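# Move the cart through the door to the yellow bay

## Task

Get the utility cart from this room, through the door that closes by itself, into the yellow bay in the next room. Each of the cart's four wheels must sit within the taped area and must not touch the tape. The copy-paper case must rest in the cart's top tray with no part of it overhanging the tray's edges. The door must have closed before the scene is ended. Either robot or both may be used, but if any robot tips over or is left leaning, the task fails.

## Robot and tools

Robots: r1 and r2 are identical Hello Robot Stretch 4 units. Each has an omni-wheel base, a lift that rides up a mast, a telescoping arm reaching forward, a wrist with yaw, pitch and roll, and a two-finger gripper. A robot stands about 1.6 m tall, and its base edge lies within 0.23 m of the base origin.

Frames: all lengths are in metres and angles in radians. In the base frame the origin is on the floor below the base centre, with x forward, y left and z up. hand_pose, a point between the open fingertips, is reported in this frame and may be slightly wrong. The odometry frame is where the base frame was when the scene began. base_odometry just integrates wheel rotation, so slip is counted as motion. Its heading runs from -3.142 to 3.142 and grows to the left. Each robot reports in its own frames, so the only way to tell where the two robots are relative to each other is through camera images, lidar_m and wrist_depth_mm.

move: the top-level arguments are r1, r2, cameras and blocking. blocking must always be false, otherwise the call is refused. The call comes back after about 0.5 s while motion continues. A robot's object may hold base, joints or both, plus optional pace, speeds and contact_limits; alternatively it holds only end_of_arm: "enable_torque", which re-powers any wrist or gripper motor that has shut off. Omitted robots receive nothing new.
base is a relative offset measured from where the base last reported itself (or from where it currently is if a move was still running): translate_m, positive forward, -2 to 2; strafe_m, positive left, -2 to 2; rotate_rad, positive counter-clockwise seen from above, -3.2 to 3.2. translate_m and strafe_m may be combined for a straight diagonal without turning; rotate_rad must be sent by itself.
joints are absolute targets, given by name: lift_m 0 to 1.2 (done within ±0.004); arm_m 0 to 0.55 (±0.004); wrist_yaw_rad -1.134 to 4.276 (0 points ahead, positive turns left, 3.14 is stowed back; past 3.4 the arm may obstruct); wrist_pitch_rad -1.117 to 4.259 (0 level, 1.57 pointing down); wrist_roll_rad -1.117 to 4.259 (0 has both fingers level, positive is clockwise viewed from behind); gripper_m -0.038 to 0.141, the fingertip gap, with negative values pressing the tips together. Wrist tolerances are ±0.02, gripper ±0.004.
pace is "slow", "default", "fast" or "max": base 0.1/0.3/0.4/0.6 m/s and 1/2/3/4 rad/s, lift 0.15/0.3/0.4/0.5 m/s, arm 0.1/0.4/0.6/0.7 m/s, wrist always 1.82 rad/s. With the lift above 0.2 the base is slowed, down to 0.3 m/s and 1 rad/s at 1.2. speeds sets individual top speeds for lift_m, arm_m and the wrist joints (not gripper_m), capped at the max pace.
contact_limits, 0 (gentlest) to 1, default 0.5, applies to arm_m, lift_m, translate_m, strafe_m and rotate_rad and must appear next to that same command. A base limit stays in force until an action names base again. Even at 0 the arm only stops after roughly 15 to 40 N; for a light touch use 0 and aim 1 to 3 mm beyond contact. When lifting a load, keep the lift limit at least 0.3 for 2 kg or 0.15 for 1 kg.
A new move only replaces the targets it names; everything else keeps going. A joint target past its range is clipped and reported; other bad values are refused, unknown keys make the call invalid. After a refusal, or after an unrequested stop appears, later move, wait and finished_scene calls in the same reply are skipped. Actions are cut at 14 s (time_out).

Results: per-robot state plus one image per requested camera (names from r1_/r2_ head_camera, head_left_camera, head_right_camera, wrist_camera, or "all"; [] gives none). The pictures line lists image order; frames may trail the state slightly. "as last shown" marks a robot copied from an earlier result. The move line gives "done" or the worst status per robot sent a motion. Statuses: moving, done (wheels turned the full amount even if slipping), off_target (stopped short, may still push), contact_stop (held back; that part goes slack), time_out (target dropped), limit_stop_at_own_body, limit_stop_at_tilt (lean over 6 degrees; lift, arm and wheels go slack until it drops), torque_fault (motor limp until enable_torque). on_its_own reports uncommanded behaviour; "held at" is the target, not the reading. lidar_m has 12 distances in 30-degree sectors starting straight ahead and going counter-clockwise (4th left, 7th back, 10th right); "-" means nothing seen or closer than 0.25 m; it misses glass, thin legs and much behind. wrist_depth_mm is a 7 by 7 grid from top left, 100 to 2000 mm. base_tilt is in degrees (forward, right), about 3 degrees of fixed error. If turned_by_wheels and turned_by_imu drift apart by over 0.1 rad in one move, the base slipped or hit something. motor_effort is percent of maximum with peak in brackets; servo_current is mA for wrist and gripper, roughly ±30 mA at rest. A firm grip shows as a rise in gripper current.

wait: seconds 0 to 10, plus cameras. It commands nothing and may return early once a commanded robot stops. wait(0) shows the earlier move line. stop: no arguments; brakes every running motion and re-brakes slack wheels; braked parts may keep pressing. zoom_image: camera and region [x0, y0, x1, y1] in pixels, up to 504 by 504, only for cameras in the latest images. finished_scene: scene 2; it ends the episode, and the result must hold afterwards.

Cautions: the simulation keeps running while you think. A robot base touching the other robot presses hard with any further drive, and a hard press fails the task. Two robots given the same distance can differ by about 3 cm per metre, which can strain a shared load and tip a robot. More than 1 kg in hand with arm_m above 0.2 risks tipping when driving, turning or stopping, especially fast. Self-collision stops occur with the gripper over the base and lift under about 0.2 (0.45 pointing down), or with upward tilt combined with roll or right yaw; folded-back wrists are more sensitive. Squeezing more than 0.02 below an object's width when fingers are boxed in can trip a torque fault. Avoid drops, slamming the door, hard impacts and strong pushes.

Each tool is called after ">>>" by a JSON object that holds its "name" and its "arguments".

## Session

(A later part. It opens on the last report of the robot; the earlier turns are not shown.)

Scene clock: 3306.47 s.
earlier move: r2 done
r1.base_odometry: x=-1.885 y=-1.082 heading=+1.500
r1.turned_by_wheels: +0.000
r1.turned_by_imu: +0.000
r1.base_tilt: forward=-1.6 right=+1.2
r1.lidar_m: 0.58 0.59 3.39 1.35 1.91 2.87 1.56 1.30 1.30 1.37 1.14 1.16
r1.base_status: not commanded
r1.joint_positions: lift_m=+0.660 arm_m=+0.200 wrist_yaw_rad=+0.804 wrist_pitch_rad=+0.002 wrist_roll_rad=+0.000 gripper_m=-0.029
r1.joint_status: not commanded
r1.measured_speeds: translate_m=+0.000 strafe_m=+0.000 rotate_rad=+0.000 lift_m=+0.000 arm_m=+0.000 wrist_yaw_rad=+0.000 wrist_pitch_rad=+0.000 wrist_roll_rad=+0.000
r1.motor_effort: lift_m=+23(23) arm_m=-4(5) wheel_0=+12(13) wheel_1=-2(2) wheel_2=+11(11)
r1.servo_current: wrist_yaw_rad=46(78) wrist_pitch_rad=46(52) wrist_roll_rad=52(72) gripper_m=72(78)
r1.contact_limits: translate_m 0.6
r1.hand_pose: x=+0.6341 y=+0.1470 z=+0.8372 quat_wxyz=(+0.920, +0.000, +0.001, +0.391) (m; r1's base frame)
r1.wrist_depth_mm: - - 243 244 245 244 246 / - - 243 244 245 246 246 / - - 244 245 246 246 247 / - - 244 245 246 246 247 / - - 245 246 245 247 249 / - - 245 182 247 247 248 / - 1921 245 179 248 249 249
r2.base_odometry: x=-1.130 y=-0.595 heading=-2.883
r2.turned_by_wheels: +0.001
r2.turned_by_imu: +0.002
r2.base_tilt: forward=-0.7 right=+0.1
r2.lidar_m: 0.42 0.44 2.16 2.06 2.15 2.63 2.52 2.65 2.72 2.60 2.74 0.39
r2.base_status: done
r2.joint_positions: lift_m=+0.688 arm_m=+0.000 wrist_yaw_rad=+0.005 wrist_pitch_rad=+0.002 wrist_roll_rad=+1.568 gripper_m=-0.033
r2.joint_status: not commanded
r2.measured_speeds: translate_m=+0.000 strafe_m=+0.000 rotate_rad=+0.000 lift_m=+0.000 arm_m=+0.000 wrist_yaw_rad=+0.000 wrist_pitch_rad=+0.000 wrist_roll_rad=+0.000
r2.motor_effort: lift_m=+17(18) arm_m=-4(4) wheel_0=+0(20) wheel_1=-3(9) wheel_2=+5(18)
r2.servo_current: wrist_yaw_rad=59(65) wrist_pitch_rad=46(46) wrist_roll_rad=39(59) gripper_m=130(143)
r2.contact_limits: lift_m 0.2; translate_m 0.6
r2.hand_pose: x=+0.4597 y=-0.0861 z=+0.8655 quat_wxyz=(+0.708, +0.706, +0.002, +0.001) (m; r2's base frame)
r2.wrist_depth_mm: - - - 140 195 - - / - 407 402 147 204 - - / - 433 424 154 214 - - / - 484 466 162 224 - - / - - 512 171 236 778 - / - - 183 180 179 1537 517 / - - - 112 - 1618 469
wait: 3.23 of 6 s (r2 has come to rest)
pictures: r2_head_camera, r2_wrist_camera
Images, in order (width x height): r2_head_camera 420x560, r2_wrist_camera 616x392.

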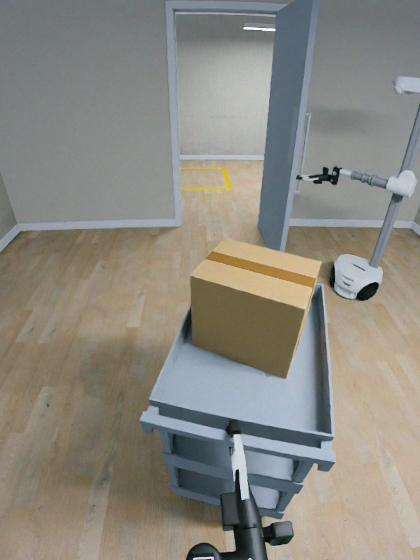

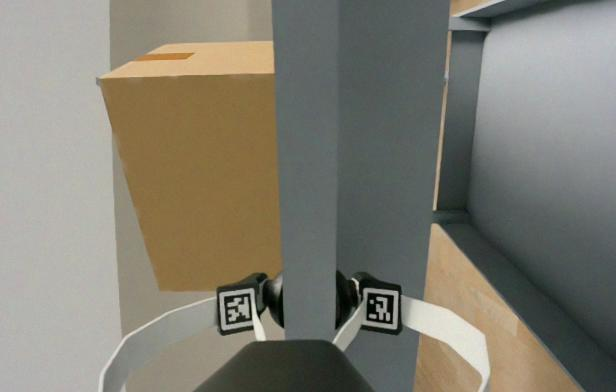

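>>> {"name": "move", "arguments": {"blocking": false, "cameras": [], "r2": {"base": {"strafe_m": -0.11}, "contact_limits": {"strafe_m": 0.6}}}}

>>> {"name": "wait", "arguments": {"seconds": 5, "cameras": ["r2_head_camera"]}}

>>> {"name": "zoom_image", "arguments": {"camera": "r2_head_camera", "region": [130, 220, 350, 500]}}

Scene clock: 3344.77 s.
move: r2 moving
r1.base_odometry: x=-1.885 y=-1.082 heading=+1.500
r1.turned_by_wheels: +0.000
r1.turned_by_imu: +0.000
r1.base_tilt: forward=-1.6 right=+1.3
r1.lidar_m: 0.58 0.61 3.39 1.35 1.83 2.81 1.52 1.31 1.32 1.40 1.16 1.16
r1.base_status: not commanded
r1.joint_positions: lift_m=+0.660 arm_m=+0.200 wrist_yaw_rad=+0.804 wrist_pitch_rad=+0.002 wrist_roll_rad=+0.000 gripper_m=-0.029
r1.joint_status: not commanded
r1.measured_speeds: translate_m=+0.000 strafe_m=+0.000 rotate_rad=+0.000 lift_m=+0.000 arm_m=+0.000 wrist_yaw_rad=+0.000 wrist_pitch_rad=+0.000 wrist_roll_rad=+0.000
r1.motor_effort: lift_m=+23(23) arm_m=-4(5) wheel_0=+12(13) wheel_1=-2(2) wheel_2=+11(11)
r1.servo_current: wrist_yaw_rad=46(65) wrist_pitch_rad=39(46) wrist_roll_rad=46(52) gripper_m=72(78)
r1.contact_limits: translate_m 0.6
r1.hand_pose: x=+0.6341 y=+0.1470 z=+0.8372 quat_wxyz=(+0.920, +0.000, +0.001, +0.391) (m; r1's base frame)
r1.wrist_depth_mm: - - 242 244 244 245 245 / - - 242 245 244 246 246 / - - 244 244 245 246 246 / - - 245 244 246 248 247 / - - 245 246 246 247 248 / - - 244 182 247 248 249 / - 1921 246 179 248 248 250
r2.base_odometry: x=-1.139 y=-0.560 heading=-2.882
r2.turned_by_wheels: +0.001
r2.turned_by_imu: +0.001
r2.base_tilt: forward=-0.7 right=+0.0
r2.lidar_m: 0.39 0.45 2.18 2.10 2.21 2.61 2.51 2.64 2.69 2.57 2.68 0.40
r2.base_status: strafe_m moving
r2.joint_positions: lift_m=+0.688 arm_m=+0.000 wrist_yaw_rad=+0.007 wrist_pitch_rad=+0.002 wrist_roll_rad=+1.568 gripper_m=-0.034
r2.joint_status: not commanded
r2.measured_speeds: translate_m=-0.002 strafe_m=-0.140 rotate_rad=+0.011 lift_m=-0.001 arm_m=+0.000 wrist_yaw_rad=+0.000 wrist_pitch_rad=+0.000 wrist_roll_rad=+0.000
r2.motor_effort: lift_m=+18(18) arm_m=-2(4) wheel_0=+15(18) wheel_1=-9(11) wheel_2=+0(6)
r2.servo_current: wrist_yaw_rad=52(52) wrist_pitch_rad=39(46) wrist_roll_rad=33(52) gripper_m=98(137)
r2.contact_limits: lift_m 0.2; strafe_m 0.6
r2.hand_pose: x=+0.4599 y=-0.0854 z=+0.8655 quat_wxyz=(+0.708, +0.706, +0.003, +0.002) (m; r2's base frame)
r2.wrist_depth_mm: - - - 130 185 - - / - 480 427 137 195 - - / - 410 407 144 204 - - / - 449 445 150 213 - - / - - 488 157 224 741 - / - - 186 167 180 640 554 / - - - 112 247 1756 480
pictures: none
No camera images: "cameras" was empty.

Scene clock: 3345.80 s.
earlier move: r2 done
r1.base_odometry: x=-1.885 y=-1.082 heading=+1.500
r1.turned_by_wheels: +0.000
r1.turned_by_imu: +0.000
r1.base_tilt: forward=-1.6 right=+1.3
r1.lidar_m: 0.58 0.61 3.38 1.29 1.70 2.83 1.58 1.30 1.33 1.36 1.15 1.16
r1.base_status: not commanded
r1.joint_positions: lift_m=+0.660 arm_m=+0.200 wrist_yaw_rad=+0.804 wrist_pitch_rad=+0.002 wrist_roll_rad=+0.000 gripper_m=-0.029
r1.joint_status: not commanded
r1.measured_speeds: translate_m=+0.000 strafe_m=+0.000 rotate_rad=+0.000 lift_m=+0.000 arm_m=+0.000 wrist_yaw_rad=+0.000 wrist_pitch_rad=+0.000 wrist_roll_rad=+0.000
r1.motor_effort: lift_m=+23(23) arm_m=-4(5) wheel_0=+12(13) wheel_1=-2(2) wheel_2=+10(11)
r1.servo_current: wrist_yaw_rad=46(72) wrist_pitch_rad=46(52) wrist_roll_rad=52(59) gripper_m=65(78)
r1.contact_limits: translate_m 0.6
r1.hand_pose: x=+0.6341 y=+0.1470 z=+0.8372 quat_wxyz=(+0.920, +0.000, +0.001, +0.391) (m; r1's base frame)
r1.wrist_depth_mm: - - 243 243 244 245 245 / - - 243 244 245 245 246 / - - 244 245 245 246 247 / - - 244 245 245 247 246 / - - 245 245 247 247 248 / - - 246 182 246 248 248 / - 1921 245 179 248 249 249
r2.base_odometry: x=-1.158 y=-0.489 heading=-2.882
r2.turned_by_wheels: +0.000
r2.turned_by_imu: +0.001
r2.base_tilt: forward=-0.6 right=+0.1
r2.lidar_m: 0.37 0.43 2.27 2.19 2.27 2.63 2.52 2.63 2.61 2.49 2.62 0.39
r2.base_status: done
r2.joint_positions: lift_m=+0.688 arm_m=+0.000 wrist_yaw_rad=+0.006 wrist_pitch_rad=+0.004 wrist_roll_rad=+1.568 gripper_m=-0.034
r2.joint_status: not commanded
r2.measured_speeds: translate_m=+0.000 strafe_m=+0.000 rotate_rad=+0.000 lift_m=+0.000 arm_m=+0.000 wrist_yaw_rad=+0.000 wrist_pitch_rad=+0.000 wrist_roll_rad=+0.000
r2.motor_effort: lift_m=+18(18) arm_m=+4(4) wheel_0=+7(26) wheel_1=+0(11) wheel_2=+3(6)
r2.servo_current: wrist_yaw_rad=46(65) wrist_pitch_rad=39(46) wrist_roll_rad=39(65) gripper_m=98(137)
r2.contact_limits: lift_m 0.2; strafe_m 0.6
r2.hand_pose: x=+0.4598 y=-0.0855 z=+0.8651 quat_wxyz=(+0.708, +0.706, +0.004, +0.001) (m; r2's base frame)
r2.wrist_depth_mm: - - - 144 201 1576 - / - - - 149 207 - - / - 415 413 154 213 - - / - 442 439 160 220 - - / - - 466 164 229 - - / - - 185 169 180 683 - / - - - 112 242 1618 517
wait: 1.03 of 5 s (r2 has come to rest)
pictures: r2_head_camera
Images, in order (width x height): r2_head_camera 420x560.

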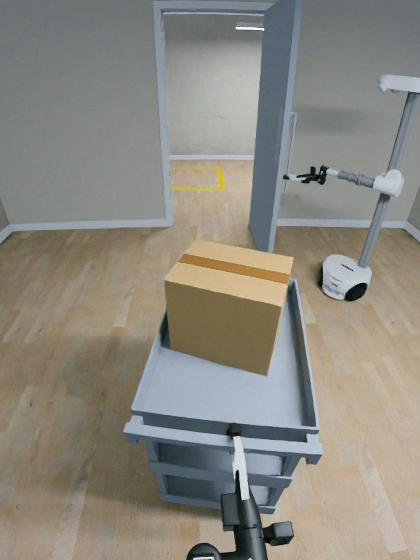

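Scaled by 1.800 from the camera's 420x560 image, which has a finer 1200x1600 frame.

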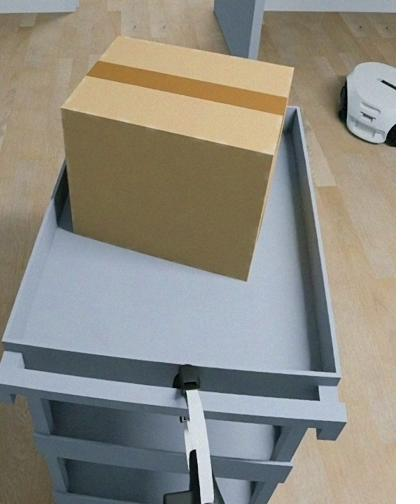

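>>> {"name": "move", "arguments": {"blocking": false, "cameras": [], "r2": {"base": {"translate_m": 0.35, "strafe_m": -0.12}, "contact_limits": {"translate_m": 0.6}}}}

>>> {"name": "wait", "arguments": {"seconds": 5, "cameras": ["r2_head_camera"]}}

>>> {"name": "zoom_image", "arguments": {"camera": "r2_head_camera", "region": [130, 220, 350, 500]}}

Scene clock: 3392.47 s.
move: r2 moving
r1.base_odometry: x=-1.885 y=-1.082 heading=+1.500
r1.turned_by_wheels: +0.000
r1.turned_by_imu: +0.000
r1.base_tilt: forward=-1.6 right=+1.3
r1.lidar_m: 0.58 0.61 3.40 1.28 1.70 2.83 1.57 1.31 1.32 1.37 1.14 1.14
r1.base_status: not commanded
r1.joint_positions: lift_m=+0.660 arm_m=+0.200 wrist_yaw_rad=+0.804 wrist_pitch_rad=+0.002 wrist_roll_rad=+0.000 gripper_m=-0.029
r1.joint_status: not commanded
r1.measured_speeds: translate_m=+0.000 strafe_m=+0.000 rotate_rad=+0.000 lift_m=+0.000 arm_m=+0.000 wrist_yaw_rad=+0.000 wrist_pitch_rad=+0.000 wrist_roll_rad=+0.000
r1.motor_effort: lift_m=+23(23) arm_m=-5(5) wheel_0=+12(13) wheel_1=-1(2) wheel_2=+11(11)
r1.servo_current: wrist_yaw_rad=52(65) wrist_pitch_rad=46(46) wrist_roll_rad=46(59) gripper_m=72(78)
r1.contact_limits: translate_m 0.6
r1.hand_pose: x=+0.6341 y=+0.1470 z=+0.8372 quat_wxyz=(+0.920, +0.000, +0.001, +0.391) (m; r1's base frame)
r1.wrist_depth_mm: - - 242 243 244 246 245 / - - 243 244 245 245 246 / - - 243 245 245 246 247 / - - 244 245 246 246 247 / - - 245 245 246 247 247 / - - 246 182 246 247 248 / - 1983 247 179 247 248 249
r2.base_odometry: x=-1.191 y=-0.487 heading=-2.882
r2.turned_by_wheels: +0.000
r2.turned_by_imu: +0.002
r2.base_tilt: forward=-0.7 right=+0.0
r2.lidar_m: 0.40 0.41 2.28 2.20 2.30 2.66 2.56 2.69 2.57 2.48 2.58 0.39
r2.base_status: translate_m moving; strafe_m moving
r2.joint_positions: lift_m=+0.688 arm_m=+0.000 wrist_yaw_rad=+0.003 wrist_pitch_rad=+0.004 wrist_roll_rad=+1.568 gripper_m=-0.034
r2.joint_status: not commanded
r2.measured_speeds: translate_m=+0.122 strafe_m=-0.040 rotate_rad=+0.004 lift_m=+0.000 arm_m=+0.000 wrist_yaw_rad=-0.010 wrist_pitch_rad=+0.000 wrist_roll_rad=+0.000
r2.motor_effort: lift_m=+18(18) arm_m=+4(4) wheel_0=+13(19) wheel_1=+8(9) wheel_2=-16(18)
r2.servo_current: wrist_yaw_rad=39(65) wrist_pitch_rad=39(46) wrist_roll_rad=46(65) gripper_m=91(98)
r2.contact_limits: lift_m 0.2; translate_m 0.6
r2.hand_pose: x=+0.4595 y=-0.0867 z=+0.8651 quat_wxyz=(+0.708, +0.706, +0.002, +0.000) (m; r2's base frame)
r2.wrist_depth_mm: - - - 147 204 1537 1229 / - - - 151 209 - - / - 430 418 155 215 - - / - 439 436 160 220 - - / - 473 466 164 227 - - / - - 183 168 180 707 - / - - - 112 239 1618 525
pictures: none
No camera images: "cameras" was empty.

Scene clock: 3394.63 s.
earlier move: r2 done
r1.base_odometry: x=-1.885 y=-1.082 heading=+1.500
r1.turned_by_wheels: +0.000
r1.turned_by_imu: +0.000
r1.base_tilt: forward=-1.6 right=+1.2
r1.lidar_m: 0.58 0.61 1.40 1.03 1.83 2.85 1.56 1.33 1.32 1.35 1.17 1.14
r1.base_status: not commanded
r1.joint_positions: lift_m=+0.660 arm_m=+0.200 wrist_yaw_rad=+0.804 wrist_pitch_rad=+0.002 wrist_roll_rad=+0.000 gripper_m=-0.029
r1.joint_status: not commanded
r1.measured_speeds: translate_m=+0.000 strafe_m=+0.000 rotate_rad=+0.000 lift_m=+0.000 arm_m=+0.000 wrist_yaw_rad=+0.000 wrist_pitch_rad=+0.000 wrist_roll_rad=+0.000
r1.motor_effort: lift_m=+23(23) arm_m=-5(5) wheel_0=+12(13) wheel_1=-2(2) wheel_2=+11(11)
r1.servo_current: wrist_yaw_rad=52(78) wrist_pitch_rad=46(52) wrist_roll_rad=46(65) gripper_m=72(78)
r1.contact_limits: translate_m 0.6
r1.hand_pose: x=+0.6341 y=+0.1470 z=+0.8372 quat_wxyz=(+0.920, +0.000, +0.001, +0.391) (m; r1's base frame)
r1.wrist_depth_mm: - - 242 243 244 244 245 / - - 242 244 244 245 246 / - - 243 244 245 246 246 / - - 244 245 246 246 247 / - - 246 245 246 247 248 / - - 245 182 247 247 248 / - 1921 246 179 247 249 249
r2.base_odometry: x=-1.527 y=-0.463 heading=-2.882
r2.turned_by_wheels: +0.000
r2.turned_by_imu: -0.001
r2.base_tilt: forward=-0.7 right=+0.1
r2.lidar_m: 0.35 0.37 2.40 2.30 2.39 2.99 2.90 2.97 2.48 2.37 2.50 0.42
r2.base_status: done
r2.joint_positions: lift_m=+0.688 arm_m=+0.000 wrist_yaw_rad=-0.006 wrist_pitch_rad=+0.004 wrist_roll_rad=+1.568 gripper_m=-0.034
r2.joint_status: not commanded
r2.measured_speeds: translate_m=+0.000 strafe_m=+0.000 rotate_rad=+0.000 lift_m=+0.000 arm_m=+0.000 wrist_yaw_rad=+0.000 wrist_pitch_rad=+0.000 wrist_roll_rad=+0.000
r2.motor_effort: lift_m=+18(18) arm_m=+4(4) wheel_0=+0(19) wheel_1=+3(9) wheel_2=-5(22)
r2.servo_current: wrist_yaw_rad=39(65) wrist_pitch_rad=39(46) wrist_roll_rad=46(65) gripper_m=85(98)
r2.contact_limits: lift_m 0.2; translate_m 0.6
r2.hand_pose: x=+0.4588 y=-0.0890 z=+0.8651 quat_wxyz=(+0.708, +0.706, -0.001, -0.003) (m; r2's base frame)
r2.wrist_depth_mm: - - - 179 243 1397 1060 / - - - 178 239 1708 - / - - - 176 237 - - / - 442 439 174 236 - - / - 449 445 173 233 - - / - 459 185 171 180 - - / - 469 469 112 230 640 -
wait: 2.17 of 5 s (r2 has come to rest)
pictures: r2_head_camera
Images, in order (width x height): r2_head_camera 420x560.

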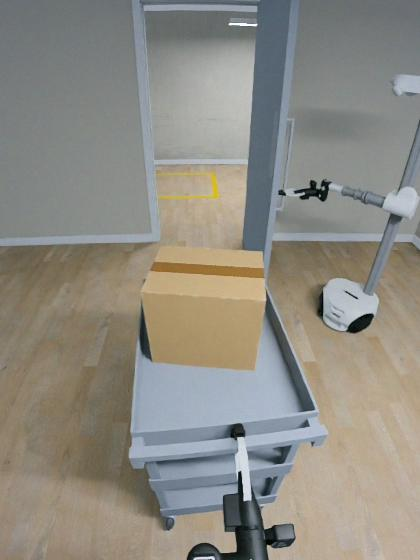

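Scaled by 1.800 from the camera's 420x560 image, which has a finer 1200x1600 frame.

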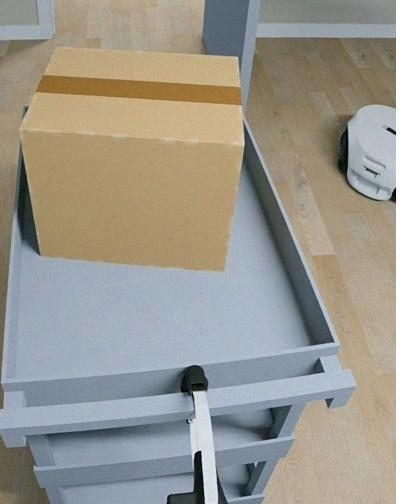

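>>> {"name": "move", "arguments": {"blocking": false, "cameras": [], "r2": {"base": {"translate_m": 0.4, "strafe_m": 0.058}, "contact_limits": {"translate_m": 0.6}}}}

>>> {"name": "wait", "arguments": {"seconds": 5, "cameras": ["r2_head_camera"]}}

>>> {"name": "zoom_image", "arguments": {"camera": "r2_head_camera", "region": [110, 220, 350, 500]}}

Scene clock: 3422.27 s.
move: r2 moving
r1.base_odometry: x=-1.885 y=-1.082 heading=+1.500
r1.turned_by_wheels: +0.000
r1.turned_by_imu: +0.000
r1.base_tilt: forward=-1.6 right=+1.2
r1.lidar_m: 0.60 0.59 1.30 1.02 1.83 2.86 1.57 1.32 1.32 1.37 1.14 1.16
r1.base_status: not commanded
r1.joint_positions: lift_m=+0.660 arm_m=+0.200 wrist_yaw_rad=+0.804 wrist_pitch_rad=+0.002 wrist_roll_rad=+0.000 gripper_m=-0.029
r1.joint_status: not commanded
r1.measured_speeds: translate_m=+0.000 strafe_m=+0.000 rotate_rad=+0.000 lift_m=+0.000 arm_m=+0.000 wrist_yaw_rad=+0.000 wrist_pitch_rad=+0.000 wrist_roll_rad=+0.000
r1.motor_effort: lift_m=+23(23) arm_m=-4(5) wheel_0=+12(13) wheel_1=-2(2) wheel_2=+11(11)
r1.servo_current: wrist_yaw_rad=33(59) wrist_pitch_rad=39(46) wrist_roll_rad=46(65) gripper_m=78(78)
r1.contact_limits: translate_m 0.6
r1.hand_pose: x=+0.6341 y=+0.1470 z=+0.8372 quat_wxyz=(+0.920, +0.000, +0.001, +0.391) (m; r1's base frame)
r1.wrist_depth_mm: - - 242 244 243 244 245 / - - 243 244 245 245 246 / - - 243 244 245 246 246 / - - 244 245 246 247 247 / - - 245 246 247 247 248 / - - 245 182 247 247 248 / - 1921 246 179 247 248 250
r2.base_odometry: x=-1.556 y=-0.475 heading=-2.883
r2.turned_by_wheels: -0.001
r2.turned_by_imu: -0.001
r2.base_tilt: forward=-0.7 right=+0.1
r2.lidar_m: 0.35 0.37 2.42 2.30 2.40 3.02 2.90 3.04 2.50 2.39 2.50 0.43
r2.base_status: translate_m moving; strafe_m moving
r2.joint_positions: lift_m=+0.688 arm_m=+0.000 wrist_yaw_rad=-0.007 wrist_pitch_rad=+0.004 wrist_roll_rad=+1.568 gripper_m=-0.034
r2.joint_status: not commanded
r2.measured_speeds: translate_m=+0.120 strafe_m=+0.018 rotate_rad=+0.000 lift_m=+0.000 arm_m=+0.000 wrist_yaw_rad=-0.012 wrist_pitch_rad=+0.000 wrist_roll_rad=+0.000
r2.motor_effort: lift_m=+18(18) arm_m=+4(4) wheel_0=+1(8) wheel_1=+7(10) wheel_2=-19(20)
r2.servo_current: wrist_yaw_rad=59(59) wrist_pitch_rad=46(46) wrist_roll_rad=46(59) gripper_m=85(85)
r2.contact_limits: lift_m 0.2; translate_m 0.6
r2.hand_pose: x=+0.4586 y=-0.0895 z=+0.8651 quat_wxyz=(+0.708, +0.706, -0.001, -0.004) (m; r2's base frame)
r2.wrist_depth_mm: - - - 182 248 265 279 / - - - 181 243 1708 1255 / - - - 178 239 - - / - 439 442 176 236 - - / - 449 445 172 232 - - / - 459 185 170 179 - - / - 459 462 112 227 - -
pictures: none
No camera images: "cameras" was empty.

Scene clock: 3424.60 s.
earlier move: r2 done
r1.base_odometry: x=-1.885 y=-1.082 heading=+1.500
r1.turned_by_wheels: +0.000
r1.turned_by_imu: +0.000
r1.base_tilt: forward=-1.5 right=+1.3
r1.lidar_m: 0.54 0.60 0.96 1.05 4.61 2.84 1.55 1.33 1.33 1.36 1.16 1.15
r1.base_status: not commanded
r1.joint_positions: lift_m=+0.660 arm_m=+0.200 wrist_yaw_rad=+0.804 wrist_pitch_rad=+0.002 wrist_roll_rad=+0.000 gripper_m=-0.029
r1.joint_status: not commanded
r1.measured_speeds: translate_m=+0.000 strafe_m=+0.000 rotate_rad=+0.000 lift_m=+0.000 arm_m=+0.000 wrist_yaw_rad=+0.000 wrist_pitch_rad=+0.000 wrist_roll_rad=+0.000
r1.motor_effort: lift_m=+23(23) arm_m=-5(5) wheel_0=+12(13) wheel_1=-2(2) wheel_2=+11(11)
r1.servo_current: wrist_yaw_rad=59(72) wrist_pitch_rad=46(52) wrist_roll_rad=52(65) gripper_m=78(78)
r1.contact_limits: translate_m 0.6
r1.hand_pose: x=+0.6341 y=+0.1470 z=+0.8372 quat_wxyz=(+0.920, +0.000, +0.001, +0.391) (m; r1's base frame)
r1.wrist_depth_mm: - - 243 244 244 245 246 / - - 243 244 245 245 246 / - - 244 245 245 246 247 / - - 244 246 245 247 247 / - - 245 245 246 247 248 / - - 245 182 247 248 248 / 991 1921 246 179 247 249 249
r2.base_odometry: x=-1.899 y=-0.621 heading=-2.882
r2.turned_by_wheels: +0.001
r2.turned_by_imu: -0.001
r2.base_tilt: forward=-0.6 right=+0.1
r2.lidar_m: 0.35 0.37 2.30 2.24 2.34 3.21 3.34 3.40 2.55 2.44 1.55 0.44
r2.base_status: done
r2.joint_positions: lift_m=+0.688 arm_m=+0.000 wrist_yaw_rad=-0.004 wrist_pitch_rad=+0.004 wrist_roll_rad=+1.568 gripper_m=-0.034
r2.joint_status: not commanded
r2.measured_speeds: translate_m=+0.000 strafe_m=+0.000 rotate_rad=+0.000 lift_m=+0.000 arm_m=+0.000 wrist_yaw_rad=+0.000 wrist_pitch_rad=+0.000 wrist_roll_rad=+0.000
r2.motor_effort: lift_m=+18(18) arm_m=+4(4) wheel_0=+2(8) wheel_1=+2(10) wheel_2=-2(22)
r2.servo_current: wrist_yaw_rad=46(72) wrist_pitch_rad=46(52) wrist_roll_rad=59(59) gripper_m=85(85)
r2.contact_limits: lift_m 0.2; translate_m 0.6
r2.hand_pose: x=+0.4589 y=-0.0885 z=+0.8651 quat_wxyz=(+0.708, +0.706, +0.000, -0.003) (m; r2's base frame)
r2.wrist_depth_mm: - - - 202 271 279 281 / - - 1430 196 259 1618 1255 / - - - 189 251 1863 - / - - - 182 243 - - / - 442 442 177 236 - - / - 442 185 171 179 - - / - 436 - 112 223 - -
wait: 2.33 of 5 s (r2 has come to rest)
pictures: r2_head_camera
Images, in order (width x height): r2_head_camera 420x560.

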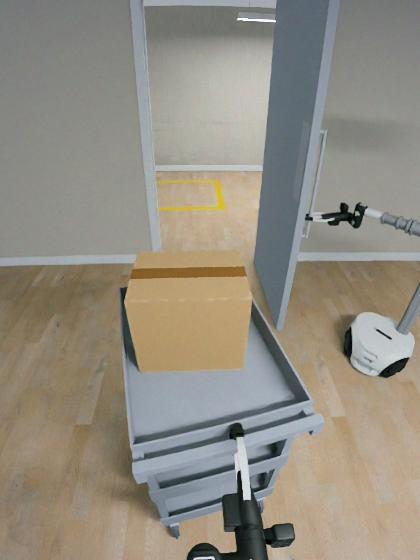

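Scaled by 1.800 from the camera's 420x560 image, which has a finer 1200x1600 frame.

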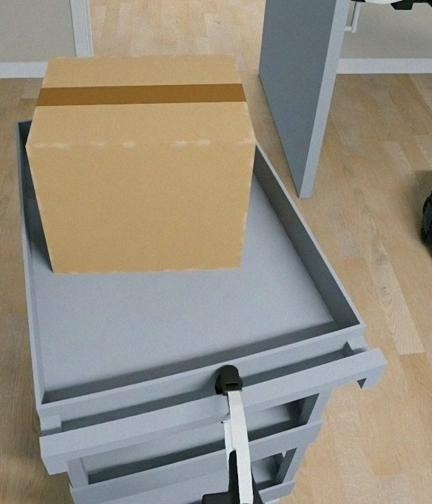

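>>> {"name": "move", "arguments": {"blocking": false, "cameras": [], "r2": {"base": {"translate_m": 0.22, "strafe_m": 0.16}, "contact_limits": {"translate_m": 0.6}}}}

>>> {"name": "wait", "arguments": {"seconds": 5, "cameras": ["r2_head_camera"]}}

>>> {"name": "zoom_image", "arguments": {"camera": "r2_head_camera", "region": [110, 220, 350, 500]}}

Scene clock: 3487.07 s.
move: r2 moving
r1.base_odometry: x=-1.885 y=-1.082 heading=+1.500
r1.turned_by_wheels: +0.000
r1.turned_by_imu: +0.000
r1.base_tilt: forward=-1.6 right=+1.3
r1.lidar_m: 0.59 0.60 0.98 1.03 4.62 2.87 1.53 1.33 1.31 1.37 1.16 1.16
r1.base_status: not commanded
r1.joint_positions: lift_m=+0.660 arm_m=+0.200 wrist_yaw_rad=+0.804 wrist_pitch_rad=+0.002 wrist_roll_rad=+0.000 gripper_m=-0.029
r1.joint_status: not commanded
r1.measured_speeds: translate_m=+0.000 strafe_m=+0.000 rotate_rad=+0.000 lift_m=+0.000 arm_m=+0.000 wrist_yaw_rad=+0.000 wrist_pitch_rad=+0.000 wrist_roll_rad=+0.000
r1.motor_effort: lift_m=+23(23) arm_m=-4(5) wheel_0=+12(13) wheel_1=-2(2) wheel_2=+11(11)
r1.servo_current: wrist_yaw_rad=52(59) wrist_pitch_rad=39(46) wrist_roll_rad=33(65) gripper_m=78(78)
r1.contact_limits: translate_m 0.6
r1.hand_pose: x=+0.6341 y=+0.1470 z=+0.8372 quat_wxyz=(+0.920, +0.000, +0.001, +0.391) (m; r1's base frame)
r1.wrist_depth_mm: - - 242 243 244 245 245 / - - 243 244 245 245 247 / - - 244 244 245 246 247 / - - 244 245 245 247 247 / - - 246 246 247 246 248 / - - 245 182 246 248 248 / 866 1138 246 179 247 248 249
r2.base_odometry: x=-1.921 y=-0.648 heading=-2.883
r2.turned_by_wheels: -0.001
r2.turned_by_imu: -0.001
r2.base_tilt: forward=-0.6 right=+0.0
r2.lidar_m: 0.36 0.35 2.30 2.23 2.34 3.20 3.34 3.45 2.56 2.46 1.54 0.43
r2.base_status: translate_m moving; strafe_m moving
r2.joint_positions: lift_m=+0.688 arm_m=+0.000 wrist_yaw_rad=-0.007 wrist_pitch_rad=+0.004 wrist_roll_rad=+1.568 gripper_m=-0.034
r2.joint_status: not commanded
r2.measured_speeds: translate_m=+0.109 strafe_m=+0.077 rotate_rad=-0.002 lift_m=+0.000 arm_m=+0.000 wrist_yaw_rad=-0.019 wrist_pitch_rad=+0.000 wrist_roll_rad=+0.000
r2.motor_effort: lift_m=+18(18) arm_m=+4(4) wheel_0=-11(12) wheel_1=+10(12) wheel_2=-16(18)
r2.servo_current: wrist_yaw_rad=52(59) wrist_pitch_rad=46(46) wrist_roll_rad=46(52) gripper_m=85(85)
r2.contact_limits: lift_m 0.2; translate_m 0.6
r2.hand_pose: x=+0.4587 y=-0.0894 z=+0.8651 quat_wxyz=(+0.708, +0.706, -0.001, -0.004) (m; r2's base frame)
r2.wrist_depth_mm: - - - 206 276 281 285 / - - 1430 198 263 1537 1229 / - - - 189 253 1808 - / - - - 181 244 - - / - 439 442 176 236 - - / - 442 184 170 180 - - / - 439 442 112 221 - -
pictures: none
No camera images: "cameras" was empty.

Scene clock: 3488.83 s.
earlier move: r2 done
r1.base_odometry: x=-1.885 y=-1.082 heading=+1.500
r1.turned_by_wheels: +0.000
r1.turned_by_imu: +0.000
r1.base_tilt: forward=-1.6 right=+1.3
r1.lidar_m: 0.56 0.60 1.04 1.14 4.60 2.83 1.55 1.30 1.31 1.38 1.14 1.15
r1.base_status: not commanded
r1.joint_positions: lift_m=+0.660 arm_m=+0.200 wrist_yaw_rad=+0.804 wrist_pitch_rad=+0.002 wrist_roll_rad=+0.000 gripper_m=-0.029
r1.joint_status: not commanded
r1.measured_speeds: translate_m=+0.000 strafe_m=+0.000 rotate_rad=+0.000 lift_m=+0.000 arm_m=+0.000 wrist_yaw_rad=+0.000 wrist_pitch_rad=+0.000 wrist_roll_rad=+0.000
r1.motor_effort: lift_m=+23(23) arm_m=-5(5) wheel_0=+12(13) wheel_1=-2(2) wheel_2=+11(11)
r1.servo_current: wrist_yaw_rad=52(65) wrist_pitch_rad=39(52) wrist_roll_rad=59(72) gripper_m=72(78)
r1.contact_limits: translate_m 0.6
r1.hand_pose: x=+0.6341 y=+0.1470 z=+0.8372 quat_wxyz=(+0.920, +0.000, +0.001, +0.391) (m; r1's base frame)
r1.wrist_depth_mm: - - 243 244 244 245 246 / - - 243 244 245 246 246 / 854 - 244 244 245 246 246 / 820 1025 245 244 246 246 247 / - - 245 246 247 247 248 / - - 245 182 246 247 248 / - 145 246 179 247 249 249
r2.base_odometry: x=-2.071 y=-0.832 heading=-2.882
r2.turned_by_wheels: +0.001
r2.turned_by_imu: -0.001
r2.base_tilt: forward=-0.7 right=+0.0
r2.lidar_m: 0.37 0.36 2.18 2.09 2.18 3.01 3.57 3.63 2.72 2.61 1.47 0.42
r2.base_status: done
r2.joint_positions: lift_m=+0.688 arm_m=+0.000 wrist_yaw_rad=-0.002 wrist_pitch_rad=+0.004 wrist_roll_rad=+1.568 gripper_m=-0.034
r2.joint_status: not commanded
r2.measured_speeds: translate_m=+0.000 strafe_m=+0.000 rotate_rad=+0.000 lift_m=+0.000 arm_m=+0.000 wrist_yaw_rad=+0.000 wrist_pitch_rad=+0.000 wrist_roll_rad=+0.000
r2.motor_effort: lift_m=+18(18) arm_m=+4(4) wheel_0=-4(12) wheel_1=+0(12) wheel_2=-2(20)
r2.servo_current: wrist_yaw_rad=46(78) wrist_pitch_rad=46(52) wrist_roll_rad=52(59) gripper_m=85(91)
r2.contact_limits: lift_m 0.2; translate_m 0.6
r2.hand_pose: x=+0.4591 y=-0.0881 z=+0.8651 quat_wxyz=(+0.708, +0.706, +0.001, -0.002) (m; r2's base frame)
r2.wrist_depth_mm: - - - 184 247 281 1078 / - - - 181 243 1708 - / - - - 179 239 - - / - 436 439 176 236 - - / - 449 449 174 235 - - / - 455 185 171 179 - - / - 466 466 112 229 - -
wait: 1.77 of 5 s (r2 has come to rest)
pictures: r2_head_camera
Images, in order (width x height): r2_head_camera 420x560.

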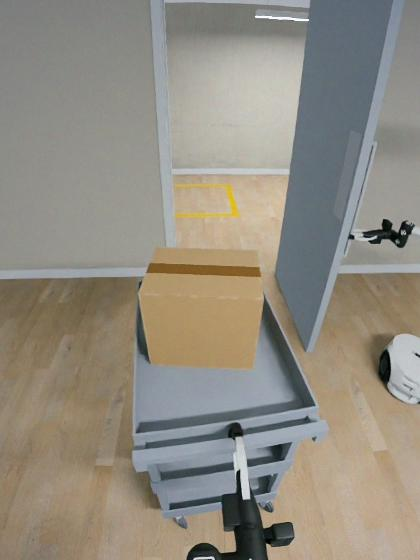

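Scaled by 1.800 from the camera's 420x560 image, which has a finer 1200x1600 frame.

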